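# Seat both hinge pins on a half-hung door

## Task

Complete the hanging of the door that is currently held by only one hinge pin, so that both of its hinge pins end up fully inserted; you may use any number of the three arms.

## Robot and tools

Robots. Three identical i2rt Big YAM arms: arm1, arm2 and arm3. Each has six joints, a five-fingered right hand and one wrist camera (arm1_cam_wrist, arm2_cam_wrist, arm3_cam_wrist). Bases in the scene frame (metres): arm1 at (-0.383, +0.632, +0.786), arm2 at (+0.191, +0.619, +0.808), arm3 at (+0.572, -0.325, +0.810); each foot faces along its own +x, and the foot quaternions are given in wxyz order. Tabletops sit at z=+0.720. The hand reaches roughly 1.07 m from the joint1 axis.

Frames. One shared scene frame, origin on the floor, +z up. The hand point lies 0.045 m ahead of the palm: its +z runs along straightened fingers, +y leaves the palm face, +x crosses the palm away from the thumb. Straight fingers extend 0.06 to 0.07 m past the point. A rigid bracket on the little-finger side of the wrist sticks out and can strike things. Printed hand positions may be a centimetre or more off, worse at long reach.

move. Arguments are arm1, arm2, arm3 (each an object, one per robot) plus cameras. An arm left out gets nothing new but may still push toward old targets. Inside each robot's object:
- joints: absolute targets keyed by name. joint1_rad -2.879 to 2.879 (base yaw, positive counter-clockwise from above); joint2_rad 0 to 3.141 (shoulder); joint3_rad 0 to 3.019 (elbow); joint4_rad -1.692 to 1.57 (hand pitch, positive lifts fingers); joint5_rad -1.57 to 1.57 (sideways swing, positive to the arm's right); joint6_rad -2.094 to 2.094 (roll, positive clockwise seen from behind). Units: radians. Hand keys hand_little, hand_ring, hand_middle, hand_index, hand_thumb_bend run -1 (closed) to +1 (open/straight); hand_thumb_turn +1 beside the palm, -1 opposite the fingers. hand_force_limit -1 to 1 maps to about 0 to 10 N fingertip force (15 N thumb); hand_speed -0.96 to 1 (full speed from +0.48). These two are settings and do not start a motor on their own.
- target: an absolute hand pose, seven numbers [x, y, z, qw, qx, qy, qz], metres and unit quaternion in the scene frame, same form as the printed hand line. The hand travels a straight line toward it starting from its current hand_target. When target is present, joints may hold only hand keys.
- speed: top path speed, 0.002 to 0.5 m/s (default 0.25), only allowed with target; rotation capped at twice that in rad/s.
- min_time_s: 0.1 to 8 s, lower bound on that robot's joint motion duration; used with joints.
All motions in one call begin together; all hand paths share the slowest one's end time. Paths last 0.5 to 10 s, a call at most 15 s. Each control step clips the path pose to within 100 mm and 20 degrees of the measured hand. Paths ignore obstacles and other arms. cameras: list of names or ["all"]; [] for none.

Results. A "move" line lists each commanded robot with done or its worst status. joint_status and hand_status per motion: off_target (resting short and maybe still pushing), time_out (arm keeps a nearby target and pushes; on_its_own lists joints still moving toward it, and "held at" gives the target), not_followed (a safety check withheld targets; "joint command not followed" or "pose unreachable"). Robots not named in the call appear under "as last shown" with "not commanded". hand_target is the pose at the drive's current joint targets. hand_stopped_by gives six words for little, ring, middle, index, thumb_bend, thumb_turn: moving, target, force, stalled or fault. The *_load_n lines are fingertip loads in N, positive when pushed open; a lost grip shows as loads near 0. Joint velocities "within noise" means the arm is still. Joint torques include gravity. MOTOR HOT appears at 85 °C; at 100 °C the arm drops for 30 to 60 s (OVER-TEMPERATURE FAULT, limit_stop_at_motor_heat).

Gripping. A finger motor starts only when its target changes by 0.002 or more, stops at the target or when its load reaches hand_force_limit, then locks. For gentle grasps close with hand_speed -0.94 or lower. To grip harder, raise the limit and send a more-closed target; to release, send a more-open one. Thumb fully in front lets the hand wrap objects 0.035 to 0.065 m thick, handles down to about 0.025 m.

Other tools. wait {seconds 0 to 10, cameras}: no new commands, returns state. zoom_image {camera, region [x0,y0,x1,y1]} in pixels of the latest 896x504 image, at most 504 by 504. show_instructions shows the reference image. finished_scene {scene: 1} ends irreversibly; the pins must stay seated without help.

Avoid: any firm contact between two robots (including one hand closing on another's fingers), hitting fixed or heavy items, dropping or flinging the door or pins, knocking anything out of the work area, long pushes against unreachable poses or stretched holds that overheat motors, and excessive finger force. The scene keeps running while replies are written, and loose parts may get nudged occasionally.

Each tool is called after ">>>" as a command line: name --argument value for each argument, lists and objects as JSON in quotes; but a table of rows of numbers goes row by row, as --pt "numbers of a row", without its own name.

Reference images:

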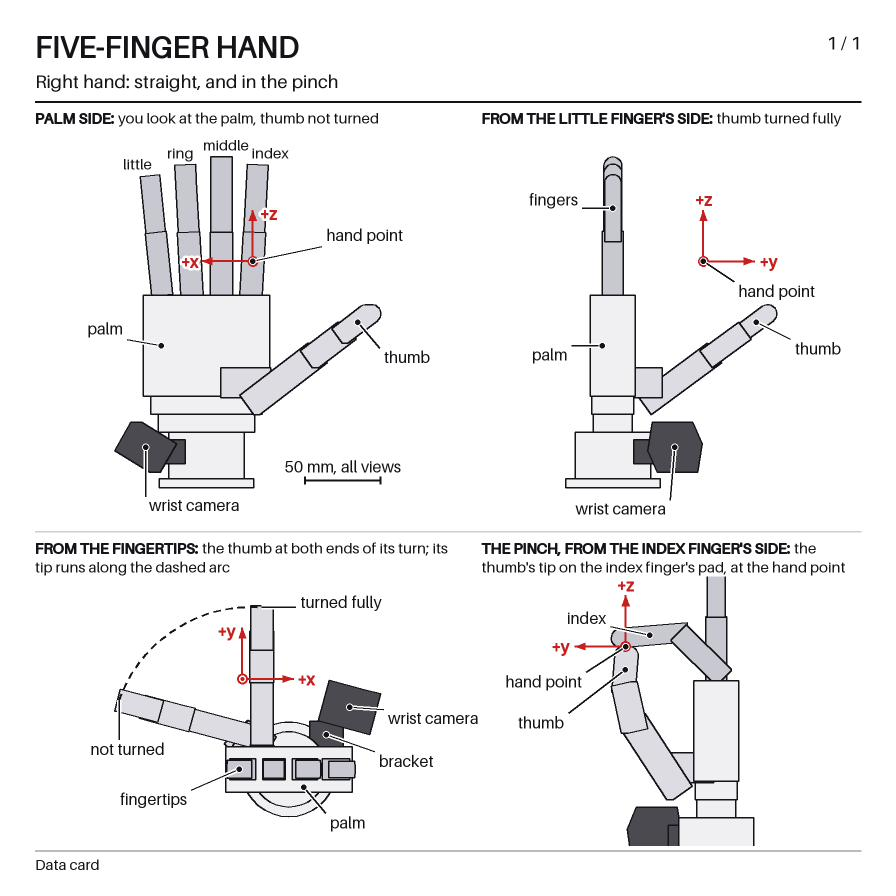

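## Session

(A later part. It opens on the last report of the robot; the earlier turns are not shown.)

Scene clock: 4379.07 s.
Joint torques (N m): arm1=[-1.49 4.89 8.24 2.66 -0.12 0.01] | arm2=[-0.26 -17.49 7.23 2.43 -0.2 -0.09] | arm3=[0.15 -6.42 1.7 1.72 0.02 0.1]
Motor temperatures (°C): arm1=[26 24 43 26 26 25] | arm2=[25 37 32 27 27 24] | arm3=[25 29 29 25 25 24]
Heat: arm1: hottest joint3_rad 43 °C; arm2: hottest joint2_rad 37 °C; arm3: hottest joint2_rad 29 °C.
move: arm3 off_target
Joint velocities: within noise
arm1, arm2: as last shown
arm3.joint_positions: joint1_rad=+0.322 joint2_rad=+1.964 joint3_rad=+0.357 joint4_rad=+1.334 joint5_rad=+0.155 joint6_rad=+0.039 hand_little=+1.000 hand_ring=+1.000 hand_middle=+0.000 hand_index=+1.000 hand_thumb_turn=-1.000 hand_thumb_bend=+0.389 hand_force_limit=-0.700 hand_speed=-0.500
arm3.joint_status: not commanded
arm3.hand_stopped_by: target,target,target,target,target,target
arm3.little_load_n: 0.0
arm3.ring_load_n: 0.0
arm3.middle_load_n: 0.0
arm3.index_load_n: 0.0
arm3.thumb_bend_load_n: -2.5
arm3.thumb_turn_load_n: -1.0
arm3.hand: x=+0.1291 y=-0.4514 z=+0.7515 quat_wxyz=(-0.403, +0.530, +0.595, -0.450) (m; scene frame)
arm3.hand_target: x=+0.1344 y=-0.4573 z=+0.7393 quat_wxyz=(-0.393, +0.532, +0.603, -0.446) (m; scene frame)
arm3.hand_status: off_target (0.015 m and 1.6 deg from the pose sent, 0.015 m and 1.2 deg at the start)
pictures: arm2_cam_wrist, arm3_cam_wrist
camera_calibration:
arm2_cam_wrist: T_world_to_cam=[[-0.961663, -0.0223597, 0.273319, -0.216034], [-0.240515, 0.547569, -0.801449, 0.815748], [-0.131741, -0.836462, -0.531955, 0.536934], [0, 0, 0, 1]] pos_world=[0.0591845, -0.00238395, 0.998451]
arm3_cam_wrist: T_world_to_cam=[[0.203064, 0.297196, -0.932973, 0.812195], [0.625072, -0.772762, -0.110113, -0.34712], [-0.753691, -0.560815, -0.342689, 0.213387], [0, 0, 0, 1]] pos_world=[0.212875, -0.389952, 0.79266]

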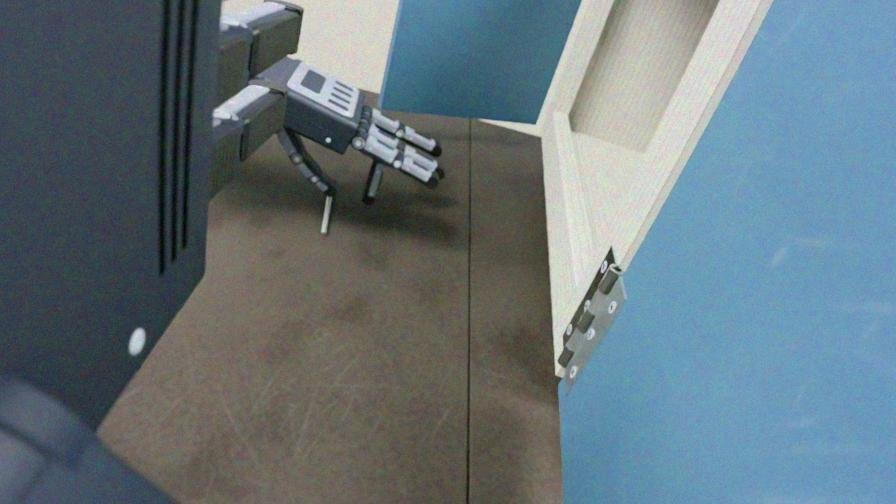

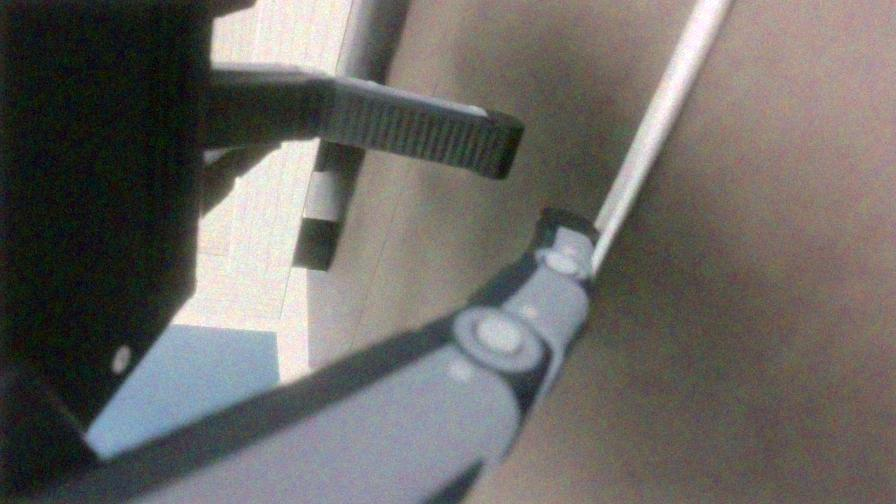

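>>> move --arm3 '{"target": [0.1400, -0.4480, 0.7700, 0.3933, -0.5316, -0.6030, 0.4462], "speed": 0.06, "joints": {"hand_thumb_bend": 0.35}}' --cameras '["arm3_cam_wrist", "arm2_cam_wrist"]'

>>> zoom_image --camera "arm2_cam_wrist" --region '[270, 120, 430, 250]'

>>> zoom_image --camera "arm3_cam_wrist" --region '[400, 80, 700, 400]'

Scene clock: 4466.40 s.
Joint torques (N m): arm1=[-1.44 4.89 8.25 2.66 -0.12 0.01] | arm2=[-0.09 -17.44 7.25 2.41 -0.2 -0.1] | arm3=[-1.73 -9.05 1.42 1.17 -0.05 0.02]
Motor temperatures (°C): arm1=[26 24 43 26 26 25] | arm2=[25 37 32 27 27 24] | arm3=[25 28 29 26 25 24]
Heat: arm1: hottest joint3_rad 43 °C; arm2: hottest joint2_rad 37 °C; arm3: hottest joint3_rad 29 °C.
move: arm3 done
Joint velocities: within noise
arm1, arm2: as last shown
arm3.joint_positions: joint1_rad=+0.321 joint2_rad=+1.849 joint3_rad=+0.327 joint4_rad=+1.233 joint5_rad=+0.132 joint6_rad=+0.039 hand_little=+1.000 hand_ring=+1.000 hand_middle=+0.000 hand_index=+1.000 hand_thumb_turn=-1.000 hand_thumb_bend=+0.350 hand_force_limit=-0.700 hand_speed=-0.500
arm3.joint_status: all done
arm3.hand_stopped_by: target,target,target,target,target,target
arm3.little_load_n: 0.0
arm3.ring_load_n: 0.0
arm3.middle_load_n: 0.0
arm3.index_load_n: 0.0
arm3.thumb_bend_load_n: 0.0
arm3.thumb_turn_load_n: 0.0
arm3.hand: x=+0.1384 y=-0.4529 z=+0.7693 quat_wxyz=(-0.393, +0.528, +0.604, -0.450) (m; scene frame)
arm3.hand_target: x=+0.1399 y=-0.4481 z=+0.7700 quat_wxyz=(-0.393, +0.532, +0.603, -0.446) (m; scene frame)
arm3.hand_status: done (0.005 m and 0.6 deg from the pose sent, 0.022 m and 1.6 deg at the start)
pictures: arm2_cam_wrist, arm3_cam_wrist
camera_calibration:
arm2_cam_wrist: T_world_to_cam=[[-0.961663, -0.0223597, 0.273319, -0.216034], [-0.240515, 0.547569, -0.801449, 0.815748], [-0.131741, -0.836462, -0.531955, 0.536934], [0, 0, 0, 1]] pos_world=[0.0591845, -0.00238395, 0.998451]
arm3_cam_wrist: T_world_to_cam=[[0.213783, 0.300012, -0.929672, 0.824586], [0.642941, -0.759709, -0.0973158, -0.358599], [-0.735475, -0.576919, -0.355303, 0.225609], [0, 0, 0, 1]] pos_world=[0.220205, -0.389658, 0.811857]

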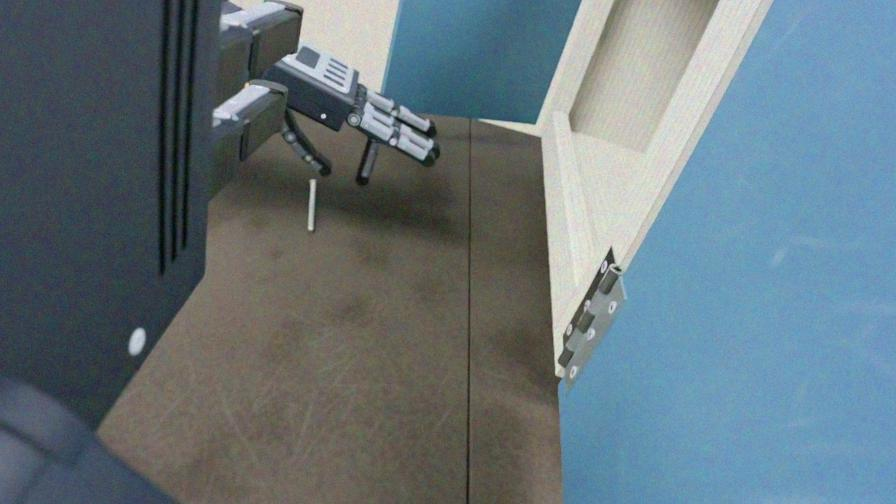

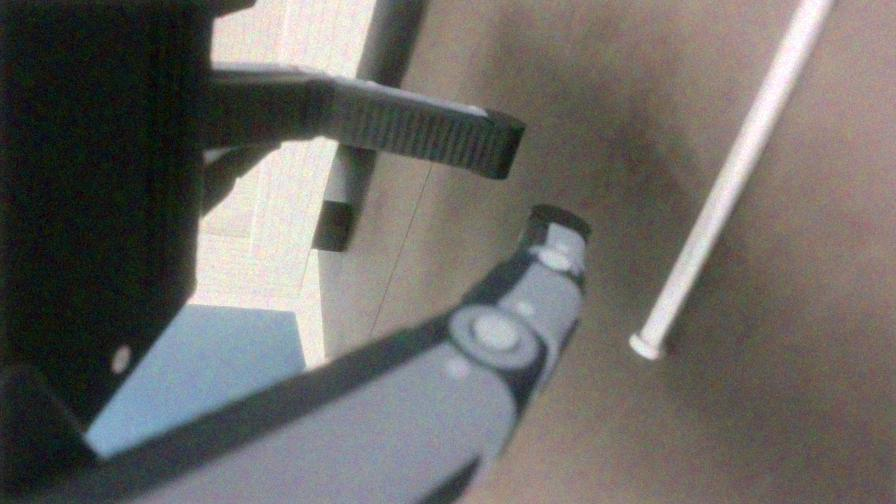

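Scaled by 3.150.

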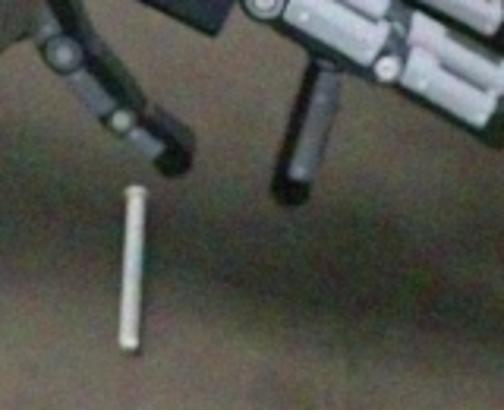

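Scaled by 1.575.

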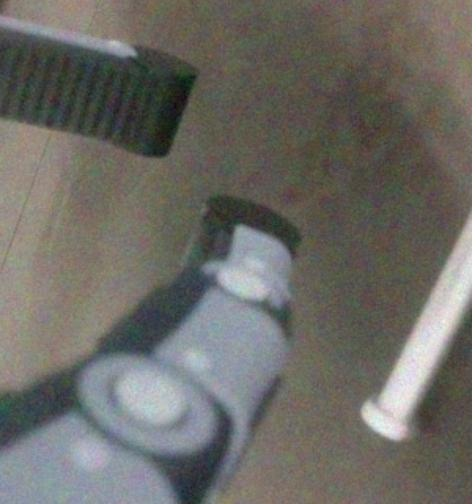

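>>> move --arm3 '{"target": [0.1560, -0.4410, 0.7640, 0.3763, -0.5086, -0.6225, 0.4606], "speed": 0.06}' --cameras '["arm3_cam_wrist", "arm2_cam_wrist"]'

>>> zoom_image --camera "arm2_cam_wrist" --region '[270, 120, 430, 250]'

>>> zoom_image --camera "arm3_cam_wrist" --region '[400, 80, 700, 400]'

Scene clock: 4507.53 s.
Joint torques (N m): arm1=[-1.49 4.89 8.25 2.66 -0.13 0] | arm2=[-0.15 -17.49 7.24 2.41 -0.2 -0.1] | arm3=[-1.67 -6.53 1.17 2.37 -0.09 -0.05]
Motor temperatures (°C): arm1=[26 24 43 26 26 25] | arm2=[25 37 32 27 27 24] | arm3=[25 29 29 25 25 24]
Heat: arm1: hottest joint3_rad 43 °C; arm2: hottest joint2_rad 37 °C; arm3: hottest joint2_rad 29 °C.
move: arm3 done
Joint velocities: within noise
arm1, arm2: as last shown
arm3.joint_positions: joint1_rad=+0.262 joint2_rad=+1.850 joint3_rad=+0.288 joint4_rad=+1.271 joint5_rad=+0.005 joint6_rad=+0.008 hand_little=+1.000 hand_ring=+1.000 hand_middle=+0.000 hand_index=+1.000 hand_thumb_turn=-1.000 hand_thumb_bend=+0.350 hand_force_limit=-0.700 hand_speed=-0.500
arm3.joint_status: not commanded
arm3.hand_stopped_by: target,target,target,target,target,target
arm3.little_load_n: 0.0
arm3.ring_load_n: 0.0
arm3.middle_load_n: 0.0
arm3.index_load_n: 0.0
arm3.thumb_bend_load_n: 0.0
arm3.thumb_turn_load_n: 0.5
arm3.hand: x=+0.1537 y=-0.4461 z=+0.7683 quat_wxyz=(-0.373, +0.508, +0.622, -0.464) (m; scene frame)
arm3.hand_target: x=+0.1561 y=-0.4411 z=+0.7641 quat_wxyz=(-0.376, +0.509, +0.623, -0.460) (m; scene frame)
arm3.hand_status: done (0.007 m and 0.6 deg from the pose sent, 0.022 m and 3.8 deg at the start)
pictures: arm2_cam_wrist, arm3_cam_wrist
camera_calibration:
arm2_cam_wrist: T_world_to_cam=[[-0.961663, -0.0223597, 0.273319, -0.216034], [-0.240515, 0.547569, -0.801449, 0.815748], [-0.131741, -0.836462, -0.531955, 0.536934], [0, 0, 0, 1]] pos_world=[0.0591845, -0.00238395, 0.998451]
arm3_cam_wrist: T_world_to_cam=[[0.196158, 0.309096, -0.930581, 0.825753], [0.69677, -0.711687, -0.0895164, -0.35627], [-0.689952, -0.630842, -0.354972, 0.209113], [0, 0, 0, 1]] pos_world=[0.230538, -0.376872, 0.810767]

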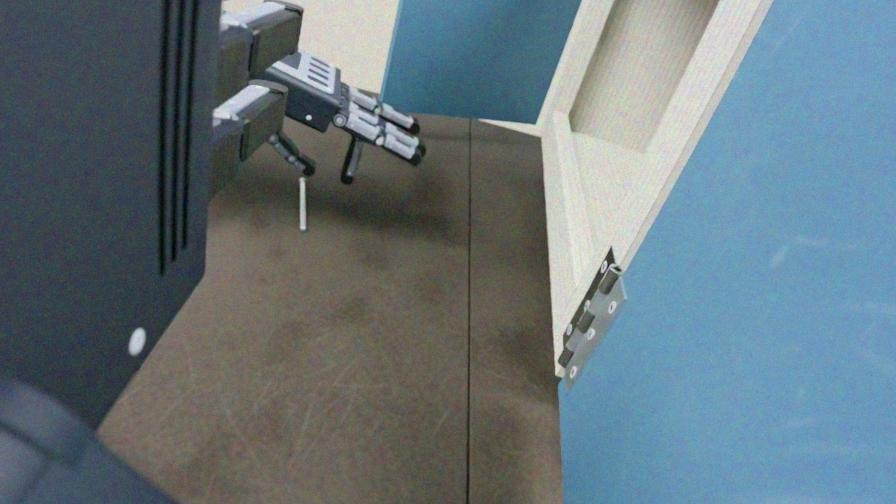

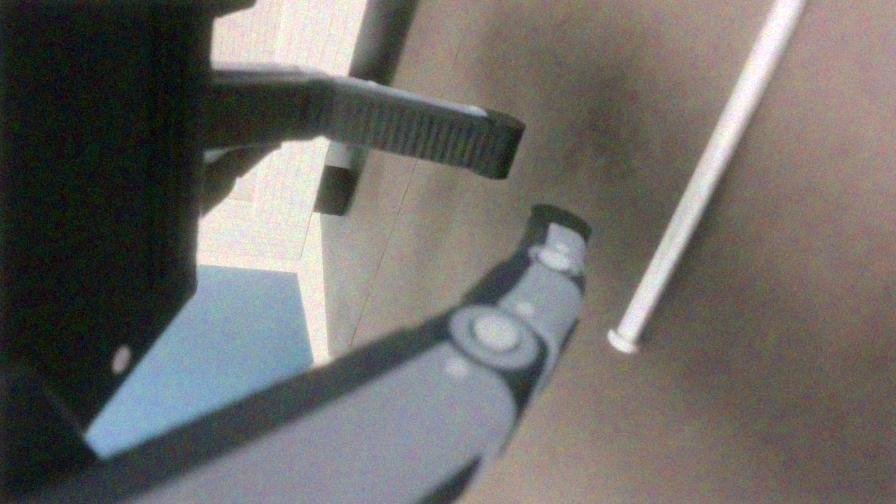

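Scaled by 3.150.

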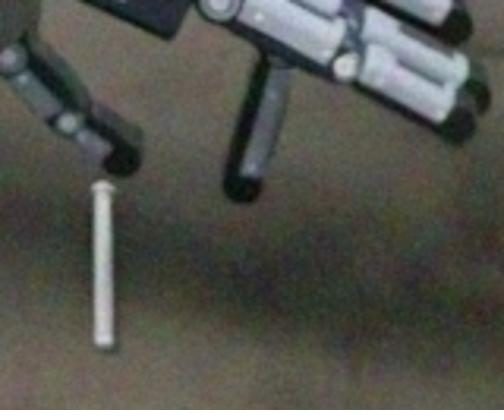

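Scaled by 1.575.

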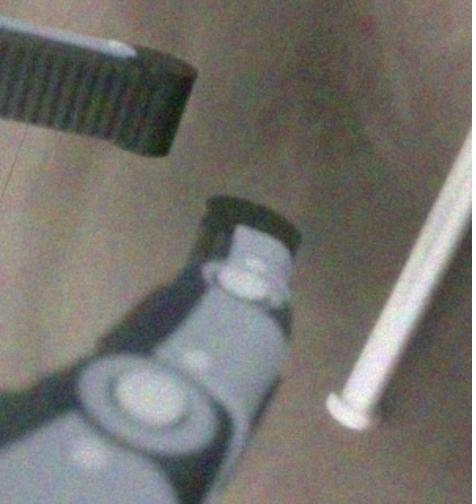

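>>> wait --seconds 3 --cameras '["arm3_cam_wrist", "arm2_cam_wrist"]'

>>> zoom_image --camera "arm2_cam_wrist" --region '[270, 120, 430, 250]'

>>> zoom_image --camera "arm3_cam_wrist" --region '[400, 0, 850, 400]'

Scene clock: 4519.20 s.
Joint torques (N m): arm1=[-1.44 4.89 8.25 2.63 -0.12 0.01] | arm2=[-0.26 -17.55 7.25 2.41 -0.2 -0.09] | arm3=[-1.67 -6.53 1.18 2.41 -0.08 -0.07]
Motor temperatures (°C): arm1=[26 24 43 26 26 25] | arm2=[25 37 32 27 27 24] | arm3=[25 29 29 26 25 24]
Heat: arm1: hottest joint3_rad 43 °C; arm2: hottest joint2_rad 37 °C; arm3: hottest joint2_rad 29 °C.
Joint velocities: within noise
arm1.joint_positions: joint1_rad=+0.341 joint2_rad=+0.633 joint3_rad=+1.483 joint4_rad=-1.120 joint5_rad=+0.125 joint6_rad=-1.102 hand_little=+1.000 hand_ring=+1.000 hand_middle=+1.000 hand_index=+1.000 hand_thumb_turn=+1.000 hand_thumb_bend=+1.000 hand_force_limit=+0.000 hand_speed=-0.800
arm1.joint_status: not commanded
arm1.hand_stopped_by: target,target,target,target,target,target
arm1.little_load_n: 0.0
arm1.ring_load_n: 0.0
arm1.middle_load_n: 0.0
arm1.index_load_n: 0.0
arm1.thumb_bend_load_n: 0.0
arm1.thumb_turn_load_n: 0.0
arm1.hand: x=-0.3319 y=+0.3842 z=+1.3607 quat_wxyz=(+0.238, +0.532, -0.590, +0.559) (m; scene frame)
arm1.hand_target: x=-0.3302 y=+0.3853 z=+1.3736 quat_wxyz=(+0.239, +0.526, -0.580, +0.574) (m; scene frame)
arm1.hand_status: not commanded
arm2.joint_positions: joint1_rad=-0.024 joint2_rad=+1.893 joint3_rad=+1.036 joint4_rad=+0.825 joint5_rad=-0.165 joint6_rad=-1.574 hand_little=+1.000 hand_ring=+1.000 hand_middle=+1.000 hand_index=+1.000 hand_thumb_turn=+1.000 hand_thumb_bend=+1.000 hand_force_limit=+0.000 hand_speed=+0.300
arm2.joint_status: not commanded
arm2.hand_stopped_by: target,target,target,target,target,target
arm2.little_load_n: 0.0
arm2.ring_load_n: 0.0
arm2.middle_load_n: 0.0
arm2.index_load_n: 0.0
arm2.thumb_bend_load_n: 0.0
arm2.thumb_turn_load_n: 0.0
arm2.hand: x=+0.0450 y=-0.0990 z=+0.9407 quat_wxyz=(+0.485, +0.507, -0.512, +0.495) (m; scene frame)
arm2.hand_target: x=+0.0401 y=-0.0998 z=+0.9599 quat_wxyz=(+0.500, +0.500, -0.500, +0.500) (m; scene frame)
arm2.hand_status: not commanded
arm3.joint_positions: joint1_rad=+0.262 joint2_rad=+1.850 joint3_rad=+0.288 joint4_rad=+1.271 joint5_rad=+0.005 joint6_rad=+0.007 hand_little=+1.000 hand_ring=+1.000 hand_middle=+0.000 hand_index=+1.000 hand_thumb_turn=-1.000 hand_thumb_bend=+0.350 hand_force_limit=-0.700 hand_speed=-0.500
arm3.joint_status: not commanded
arm3.hand_stopped_by: target,target,target,target,target,target
arm3.little_load_n: 0.0
arm3.ring_load_n: 0.0
arm3.middle_load_n: -0.5
arm3.index_load_n: 0.0
arm3.thumb_bend_load_n: 0.0
arm3.thumb_turn_load_n: 0.0
arm3.hand: x=+0.1537 y=-0.4461 z=+0.7683 quat_wxyz=(-0.373, +0.508, +0.622, -0.464) (m; scene frame)
arm3.hand_target: x=+0.1561 y=-0.4411 z=+0.7641 quat_wxyz=(-0.376, +0.509, +0.623, -0.460) (m; scene frame)
arm3.hand_status: done (0.007 m and 0.6 deg from the pose sent, 0.022 m and 3.8 deg at the start)
wait: 3.00 s; at rest from the start
pictures: arm2_cam_wrist, arm3_cam_wrist
camera_calibration:
arm2_cam_wrist: T_world_to_cam=[[-0.961663, -0.0223597, 0.273319, -0.216034], [-0.240515, 0.547569, -0.801449, 0.815748], [-0.131741, -0.836462, -0.531955, 0.536934], [0, 0, 0, 1]] pos_world=[0.0591845, -0.00238395, 0.998451]
arm3_cam_wrist: T_world_to_cam=[[0.195993, 0.309389, -0.930519, 0.825839], [0.696844, -0.711577, -0.0898184, -0.35586], [-0.689924, -0.630823, -0.35506, 0.20918], [0, 0, 0, 1]] pos_world=[0.230438, -0.376772, 0.810767]

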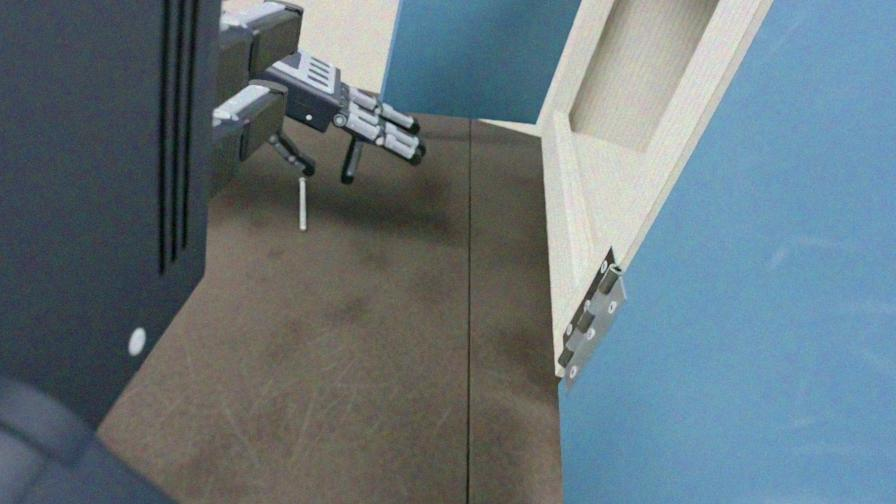

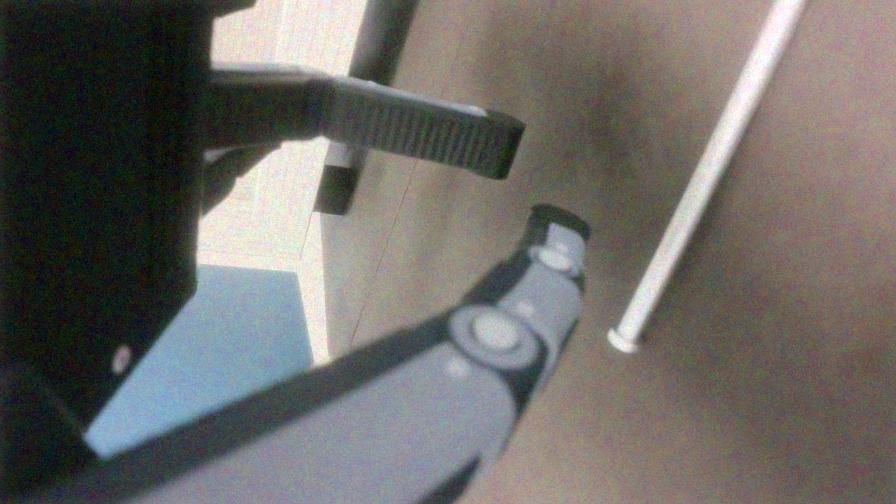

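Scaled by 3.150.

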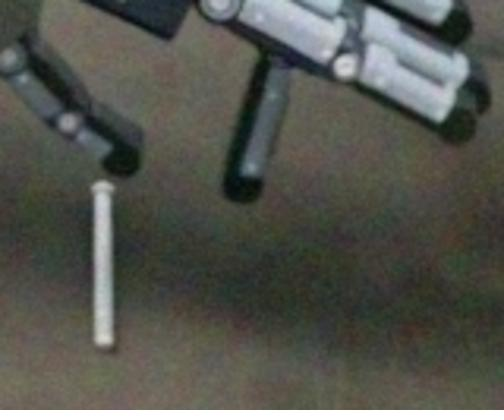

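Scaled by 1.120.

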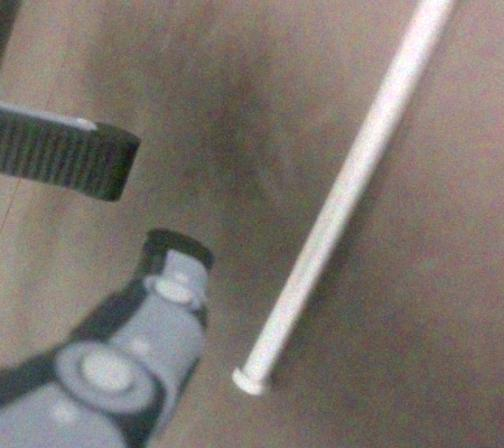

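>>> move --arm3 '{"target": [0.1680, -0.4350, 0.7530, 0.3662, -0.4950, -0.6335, 0.4687], "speed": 0.06}' --cameras '["arm3_cam_wrist", "arm2_cam_wrist"]'

>>> zoom_image --camera "arm2_cam_wrist" --region '[250, 120, 410, 250]'

>>> zoom_image --camera "arm3_cam_wrist" --region '[400, 0, 850, 400]'

Scene clock: 4540.80 s.
Joint torques (N m): arm1=[-1.49 4.89 8.25 2.66 -0.12 0.01] | arm2=[-0.21 -17.49 7.25 2.43 -0.2 -0.1] | arm3=[-1.73 -6.77 0.54 2.4 -0.1 -0.07]
Motor temperatures (°C): arm1=[26 24 43 26 26 25] | arm2=[25 37 32 27 27 24] | arm3=[25 29 29 26 25 24]
Heat: arm1: hottest joint3_rad 43 °C; arm2: hottest joint2_rad 37 °C; arm3: hottest joint2_rad 29 °C.
move: arm3 done
Joint velocities: within noise
arm1, arm2: as last shown
arm1.middle_load_n: -0.5
arm3.joint_positions: joint1_rad=+0.219 joint2_rad=+1.922 joint3_rad=+0.267 joint4_rad=+1.360 joint5_rad=-0.078 joint6_rad=-0.017 hand_little=+1.000 hand_ring=+1.000 hand_middle=+0.000 hand_index=+1.000 hand_thumb_turn=-1.000 hand_thumb_bend=+0.350 hand_force_limit=-0.700 hand_speed=-0.500
arm3.joint_status: not commanded
arm3.hand_stopped_by: target,target,target,target,target,target
arm3.little_load_n: 0.0
arm3.ring_load_n: 0.0
arm3.middle_load_n: 0.0
arm3.index_load_n: 0.0
arm3.thumb_bend_load_n: 0.0
arm3.thumb_turn_load_n: 0.0
arm3.hand: x=+0.1661 y=-0.4398 z=+0.7559 quat_wxyz=(-0.362, +0.495, +0.633, -0.472) (m; scene frame)
arm3.hand_target: x=+0.1680 y=-0.4351 z=+0.7531 quat_wxyz=(-0.366, +0.495, +0.634, -0.468) (m; scene frame)
arm3.hand_status: done (0.006 m and 0.5 deg from the pose sent, 0.024 m and 2.2 deg at the start)
pictures: arm2_cam_wrist, arm3_cam_wrist
camera_calibration:
arm2_cam_wrist: T_world_to_cam=[[-0.961663, -0.0223597, 0.273319, -0.216034], [-0.240515, 0.547569, -0.801449, 0.815748], [-0.131741, -0.836462, -0.531955, 0.536934], [0, 0, 0, 1]] pos_world=[0.0591845, -0.00238395, 0.998451]
arm3_cam_wrist: T_world_to_cam=[[0.185111, 0.318018, -0.929838, 0.815074], [0.727226, -0.680728, -0.0880435, -0.353955], [-0.660966, -0.659904, -0.357281, 0.20136], [0, 0, 0, 1]] pos_world=[0.239618, -0.367277, 0.798666]

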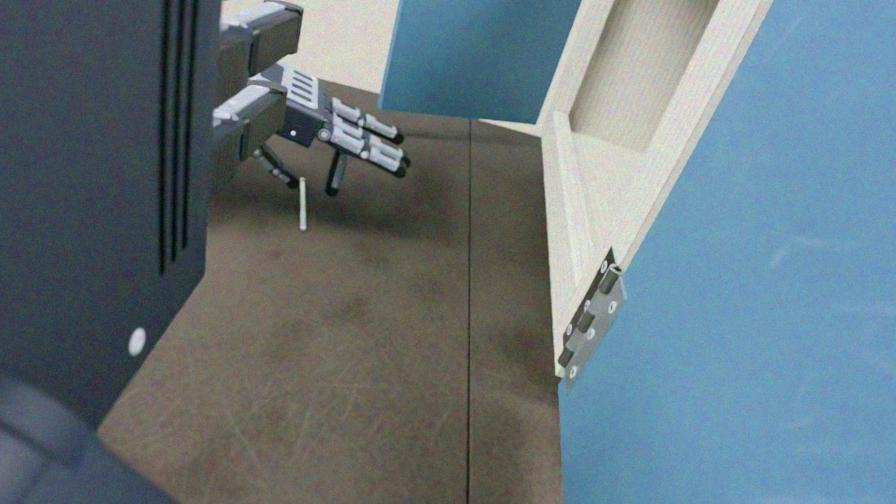

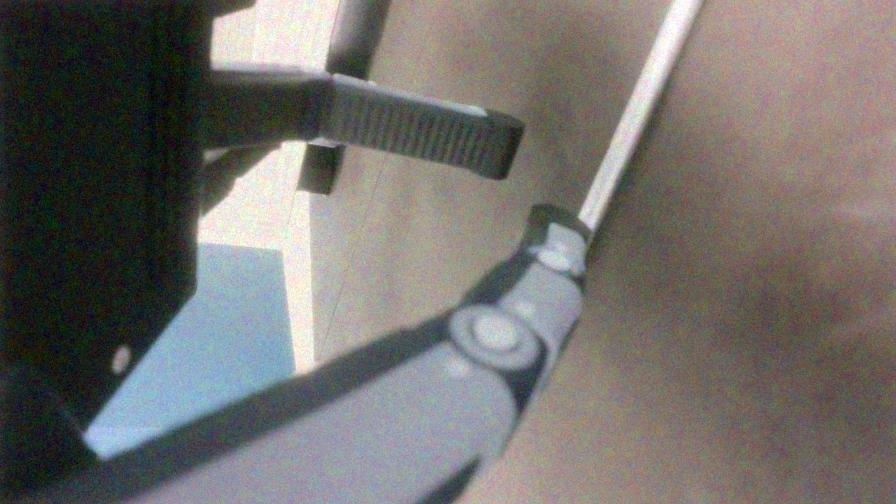

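Scaled by 3.150.

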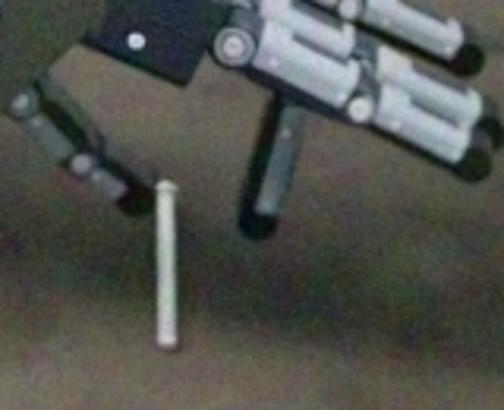

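Scaled by 1.120.

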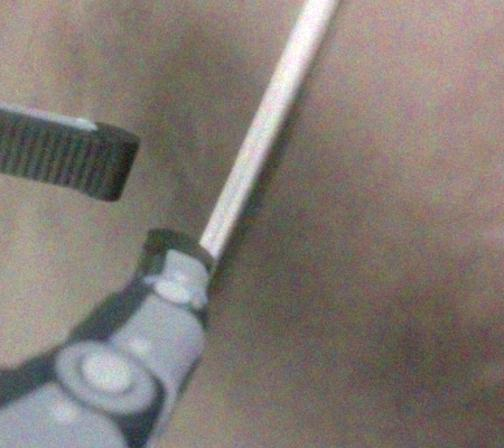

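>>> move --arm3 '{"target": [0.1685, -0.4350, 0.7440, 0.3662, -0.4950, -0.6335, 0.4687], "speed": 0.04}' --cameras '["arm3_cam_wrist", "arm2_cam_wrist"]'

>>> zoom_image --camera "arm2_cam_wrist" --region '[250, 120, 410, 250]'

>>> zoom_image --camera "arm3_cam_wrist" --region '[400, 0, 850, 400]'

Scene clock: 4557.77 s.
Joint torques (N m): arm1=[-1.38 4.89 8.25 2.66 -0.12 0] | arm2=[-0.15 -17.55 7.24 2.43 -0.2 -0.09] | arm3=[-1.67 -6.89 0.68 2.4 -0.09 -0.07]
Motor temperatures (°C): arm1=[26 24 43 26 26 25] | arm2=[25 37 32 27 27 24] | arm3=[25 29 28 26 25 24]
Heat: arm1: hottest joint3_rad 43 °C; arm2: hottest joint2_rad 37 °C; arm3: hottest joint2_rad 29 °C.
move: arm3 done
Joint velocities: within noise
arm1, arm2: as last shown
arm1.middle_load_n: 0.0
arm3.joint_positions: joint1_rad=+0.219 joint2_rad=+1.976 joint3_rad=+0.267 joint4_rad=+1.408 joint5_rad=-0.078 joint6_rad=-0.018 hand_little=+1.000 hand_ring=+1.000 hand_middle=+0.000 hand_index=+1.000 hand_thumb_turn=-1.000 hand_thumb_bend=+0.350 hand_force_limit=-0.700 hand_speed=-0.500
arm3.joint_status: not commanded
arm3.hand_stopped_by: target,target,target,target,target,target
arm3.little_load_n: 0.0
arm3.ring_load_n: 0.0
arm3.middle_load_n: 0.0
arm3.index_load_n: -0.5
arm3.thumb_bend_load_n: 0.0
arm3.thumb_turn_load_n: 0.5
arm3.hand: x=+0.1698 y=-0.4392 z=+0.7456 quat_wxyz=(-0.361, +0.496, +0.635, -0.470) (m; scene frame)
arm3.hand_target: x=+0.1686 y=-0.4351 z=+0.7440 quat_wxyz=(-0.366, +0.495, +0.634, -0.468) (m; scene frame)
arm3.hand_status: done (0.005 m and 0.7 deg from the pose sent, 0.013 m and 0.5 deg at the start)
pictures: arm2_cam_wrist, arm3_cam_wrist
camera_calibration:
arm2_cam_wrist: T_world_to_cam=[[-0.961663, -0.0223597, 0.273319, -0.216034], [-0.240515, 0.547569, -0.801449, 0.815748], [-0.131741, -0.836462, -0.531955, 0.536934], [0, 0, 0, 1]] pos_world=[0.0591845, -0.00238395, 0.998451]
arm3_cam_wrist: T_world_to_cam=[[0.190927, 0.319359, -0.928201, 0.802907], [0.727866, -0.680504, -0.0844168, -0.359888], [-0.658603, -0.659488, -0.362377, 0.204163], [0, 0, 0, 1]] pos_world=[0.243116, -0.366678, 0.788863]

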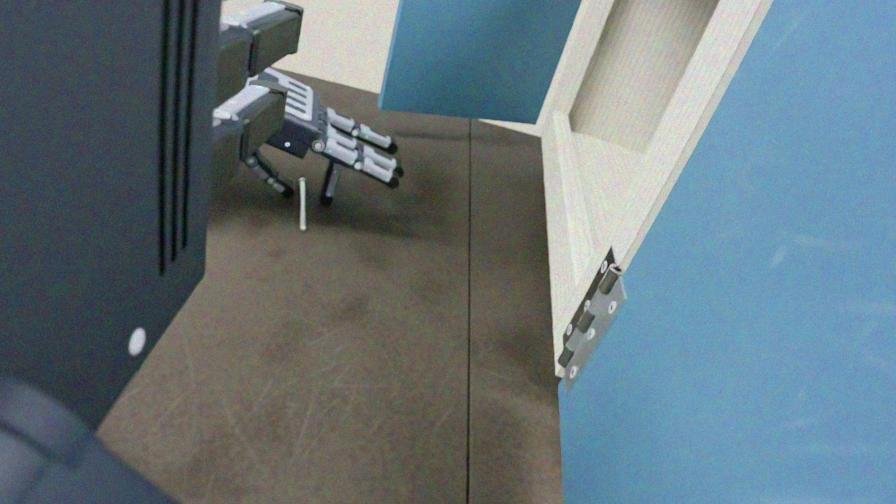

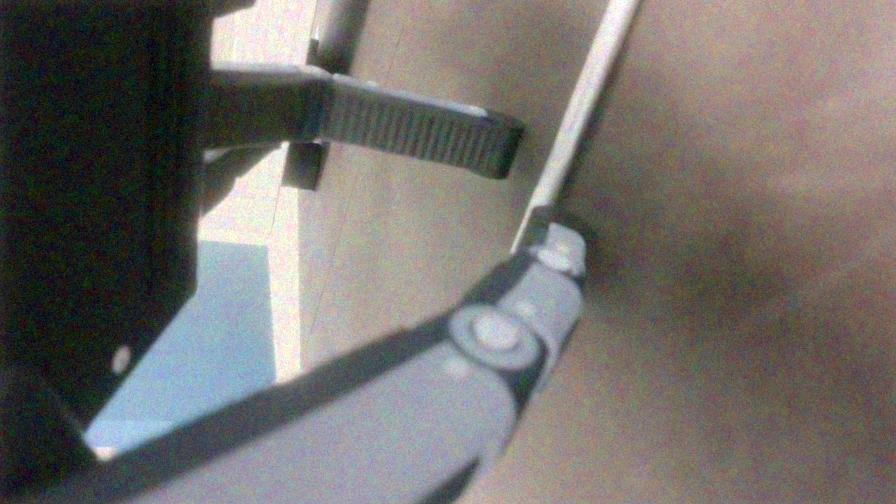

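Scaled by 3.150.

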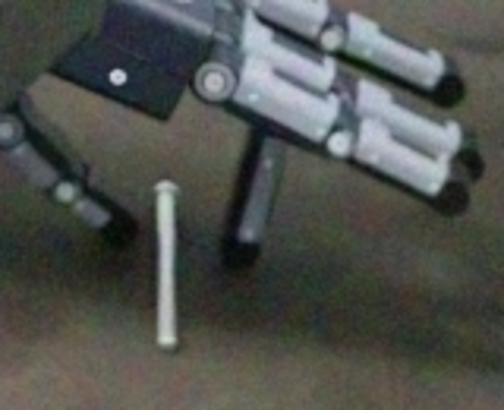

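Scaled by 1.120.

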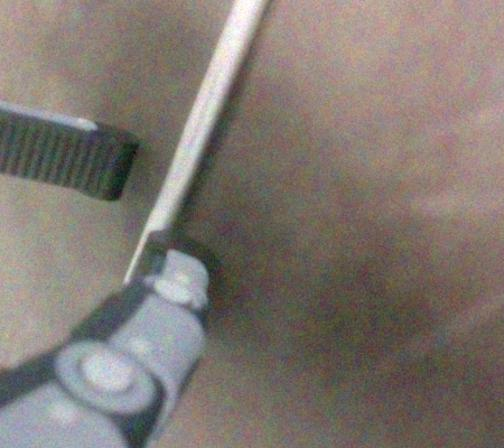

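>>> move --arm3 '{"target": [0.1625, -0.4360, 0.7430, 0.3662, -0.4950, -0.6335, 0.4687], "speed": 0.04}' --cameras '["arm3_cam_wrist", "arm2_cam_wrist"]'

>>> zoom_image --camera "arm2_cam_wrist" --region '[250, 120, 410, 250]'

>>> zoom_image --camera "arm3_cam_wrist" --region '[400, 0, 850, 400]'

Scene clock: 4572.97 s.
Joint torques (N m): arm1=[-1.44 4.84 8.25 2.63 -0.12 0.01] | arm2=[-0.32 -17.49 7.24 2.41 -0.19 -0.09] | arm3=[-1.67 -6.89 1.32 1.85 -0.1 -0.06]
Motor temperatures (°C): arm1=[26 24 43 26 26 25] | arm2=[25 37 32 27 27 24] | arm3=[25 29 28 26 25 24]
Heat: arm1: hottest joint3_rad 43 °C; arm2: hottest joint2_rad 37 °C; arm3: hottest joint2_rad 29 °C.
move: arm3 done
Joint velocities: within noise
arm1, arm2: as last shown
arm3.joint_positions: joint1_rad=+0.219 joint2_rad=+1.976 joint3_rad=+0.276 joint4_rad=+1.408 joint5_rad=-0.078 joint6_rad=-0.018 hand_little=+1.000 hand_ring=+1.000 hand_middle=+0.000 hand_index=+1.000 hand_thumb_turn=-1.000 hand_thumb_bend=+0.350 hand_force_limit=-0.700 hand_speed=-0.500
arm3.joint_status: not commanded
arm3.hand_stopped_by: target,target,target,target,target,target
arm3.little_load_n: 0.0
arm3.ring_load_n: 0.0
arm3.middle_load_n: 0.0
arm3.index_load_n: 0.0
arm3.thumb_bend_load_n: 0.0
arm3.thumb_turn_load_n: 0.0
arm3.hand: x=+0.1654 y=-0.4399 z=+0.7472 quat_wxyz=(-0.363, +0.494, +0.633, -0.472) (m; scene frame)
arm3.hand_target: x=+0.1626 y=-0.4361 z=+0.7430 quat_wxyz=(-0.366, +0.495, +0.634, -0.469) (m; scene frame)
arm3.hand_status: done (0.006 m and 0.5 deg from the pose sent, 0.008 m and 0.7 deg at the start)
pictures: arm2_cam_wrist, arm3_cam_wrist
camera_calibration:
arm2_cam_wrist: T_world_to_cam=[[-0.961663, -0.0223597, 0.273319, -0.216034], [-0.240515, 0.547569, -0.801449, 0.815748], [-0.131741, -0.836462, -0.531955, 0.536934], [0, 0, 0, 1]] pos_world=[0.0591845, -0.00238395, 0.998451]
arm3_cam_wrist: T_world_to_cam=[[0.182886, 0.317971, -0.930294, 0.807817], [0.727089, -0.680657, -0.0897083, -0.352998], [-0.661736, -0.66, -0.355676, 0.1966], [0, 0, 0, 1]] pos_world=[0.239019, -0.367377, 0.789766]

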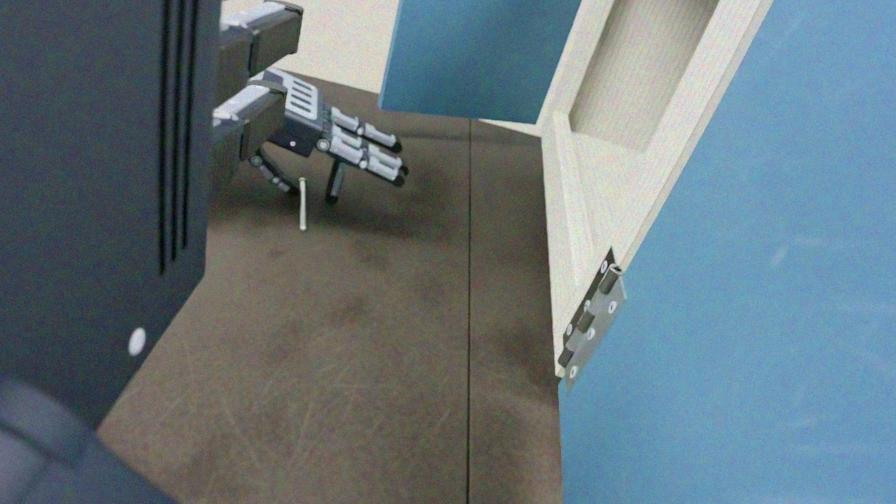

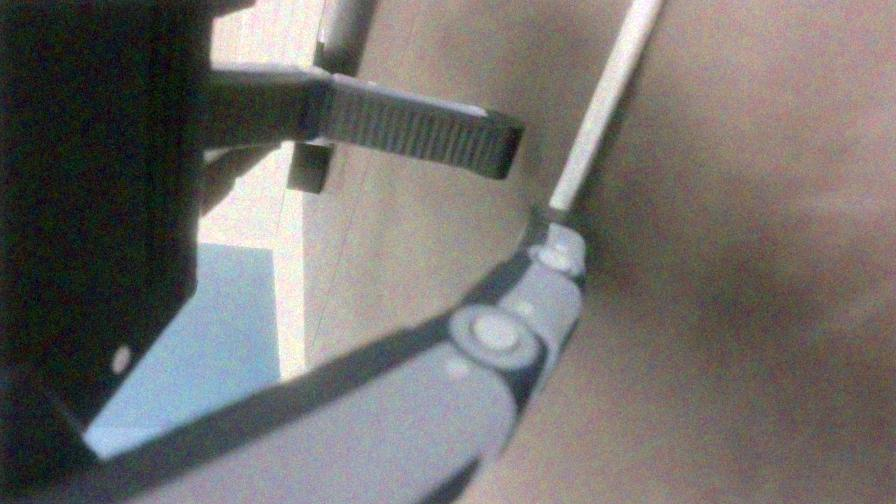

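Scaled by 3.150.

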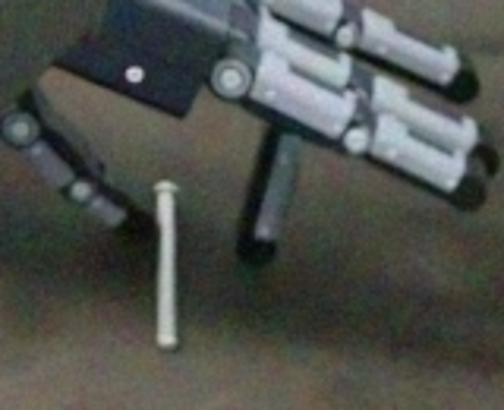

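Scaled by 1.120.

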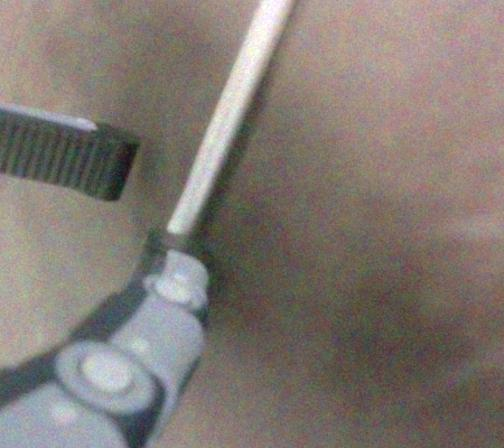

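>>> move --arm3 '{"target": [0.1630, -0.4360, 0.7390, 0.3662, -0.4950, -0.6335, 0.4687], "speed": 0.04, "joints": {"hand_middle": -0.1, "hand_speed": -0.9}}' --cameras '["arm3_cam_wrist", "arm2_cam_wrist"]'

>>> zoom_image --camera "arm2_cam_wrist" --region '[250, 120, 410, 250]'

>>> zoom_image --camera "arm3_cam_wrist" --region '[400, 0, 850, 400]'

Scene clock: 4584.57 s.
Joint torques (N m): arm1=[-1.44 4.89 8.27 2.63 -0.12 0.01] | arm2=[-0.26 -17.44 7.27 2.43 -0.2 -0.09] | arm3=[-1.67 -6.42 1.42 2.15 -0.08 -0.07]
Motor temperatures (°C): arm1=[26 24 43 26 26 25] | arm2=[25 37 32 27 27 24] | arm3=[25 29 28 26 25 24]
Heat: arm1: hottest joint3_rad 43 °C; arm2: hottest joint2_rad 37 °C; arm3: hottest joint2_rad 29 °C.
move: arm3 done
Joint velocities: within noise
arm1, arm2: as last shown
arm3.joint_positions: joint1_rad=+0.219 joint2_rad=+1.992 joint3_rad=+0.276 joint4_rad=+1.421 joint5_rad=-0.078 joint6_rad=-0.018 hand_little=+1.000 hand_ring=+1.000 hand_middle=-0.100 hand_index=+1.000 hand_thumb_turn=-1.000 hand_thumb_bend=+0.350 hand_force_limit=-0.700 hand_speed=-0.900
arm3.joint_status: all done
arm3.hand_stopped_by: target,target,target,target,target,target
arm3.little_load_n: 0.0
arm3.ring_load_n: 0.0
arm3.middle_load_n: 0.0
arm3.index_load_n: 0.0
arm3.thumb_bend_load_n: -0.5
arm3.thumb_turn_load_n: -0.5
arm3.hand: x=+0.1668 y=-0.4397 z=+0.7438 quat_wxyz=(-0.362, +0.495, +0.634, -0.471) (m; scene frame)
arm3.hand_target: x=+0.1631 y=-0.4360 z=+0.7391 quat_wxyz=(-0.366, +0.495, +0.634, -0.468) (m; scene frame)
arm3.hand_status: done (0.007 m and 0.5 deg from the pose sent, 0.009 m and 0.5 deg at the start)
pictures: arm2_cam_wrist, arm3_cam_wrist
camera_calibration:
arm2_cam_wrist: T_world_to_cam=[[-0.961663, -0.0223597, 0.273319, -0.216034], [-0.240515, 0.547569, -0.801449, 0.815748], [-0.131741, -0.836462, -0.531955, 0.536934], [0, 0, 0, 1]] pos_world=[0.0591845, -0.00238395, 0.998451]
arm3_cam_wrist: T_world_to_cam=[[0.18603, 0.31848, -0.929496, 0.803434], [0.727369, -0.680629, -0.0876331, -0.355773], [-0.660551, -0.659784, -0.35827, 0.198323], [0, 0, 0, 1]] pos_world=[0.240318, -0.367177, 0.786665]

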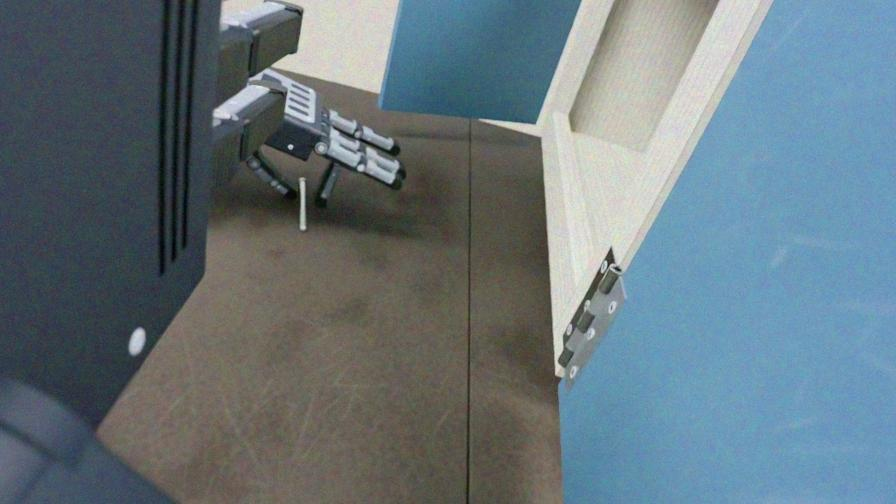

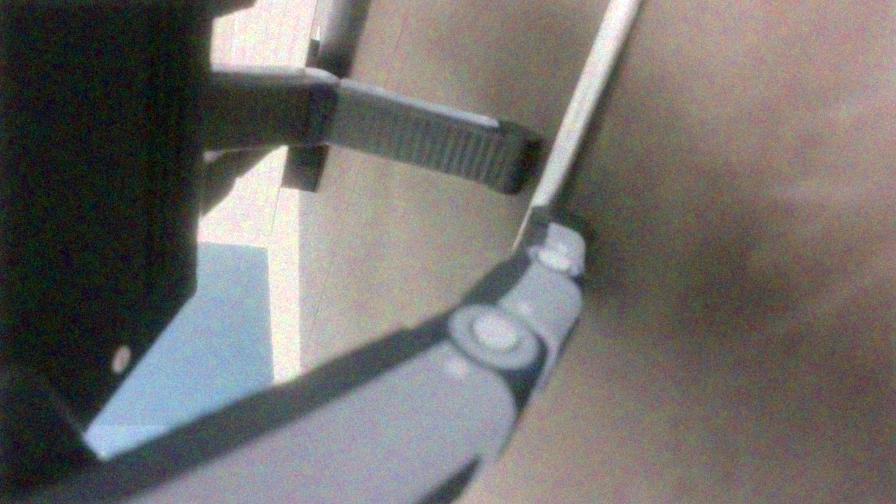

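Scaled by 3.150.

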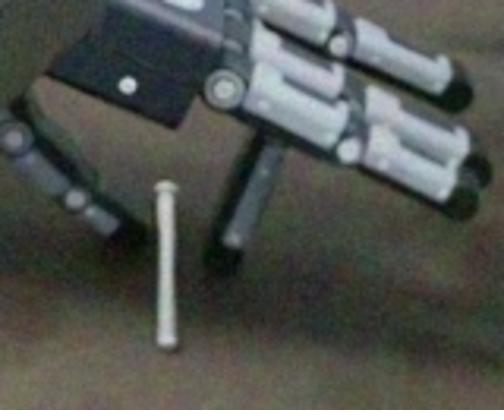

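Scaled by 1.120.

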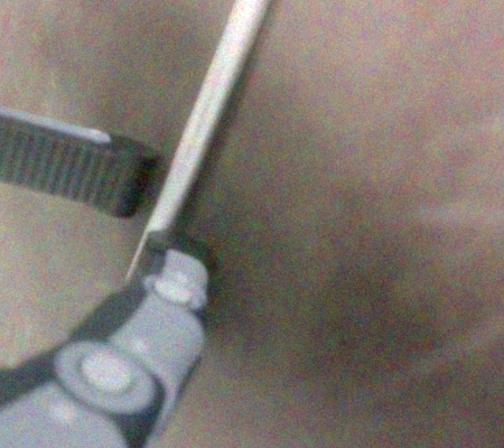

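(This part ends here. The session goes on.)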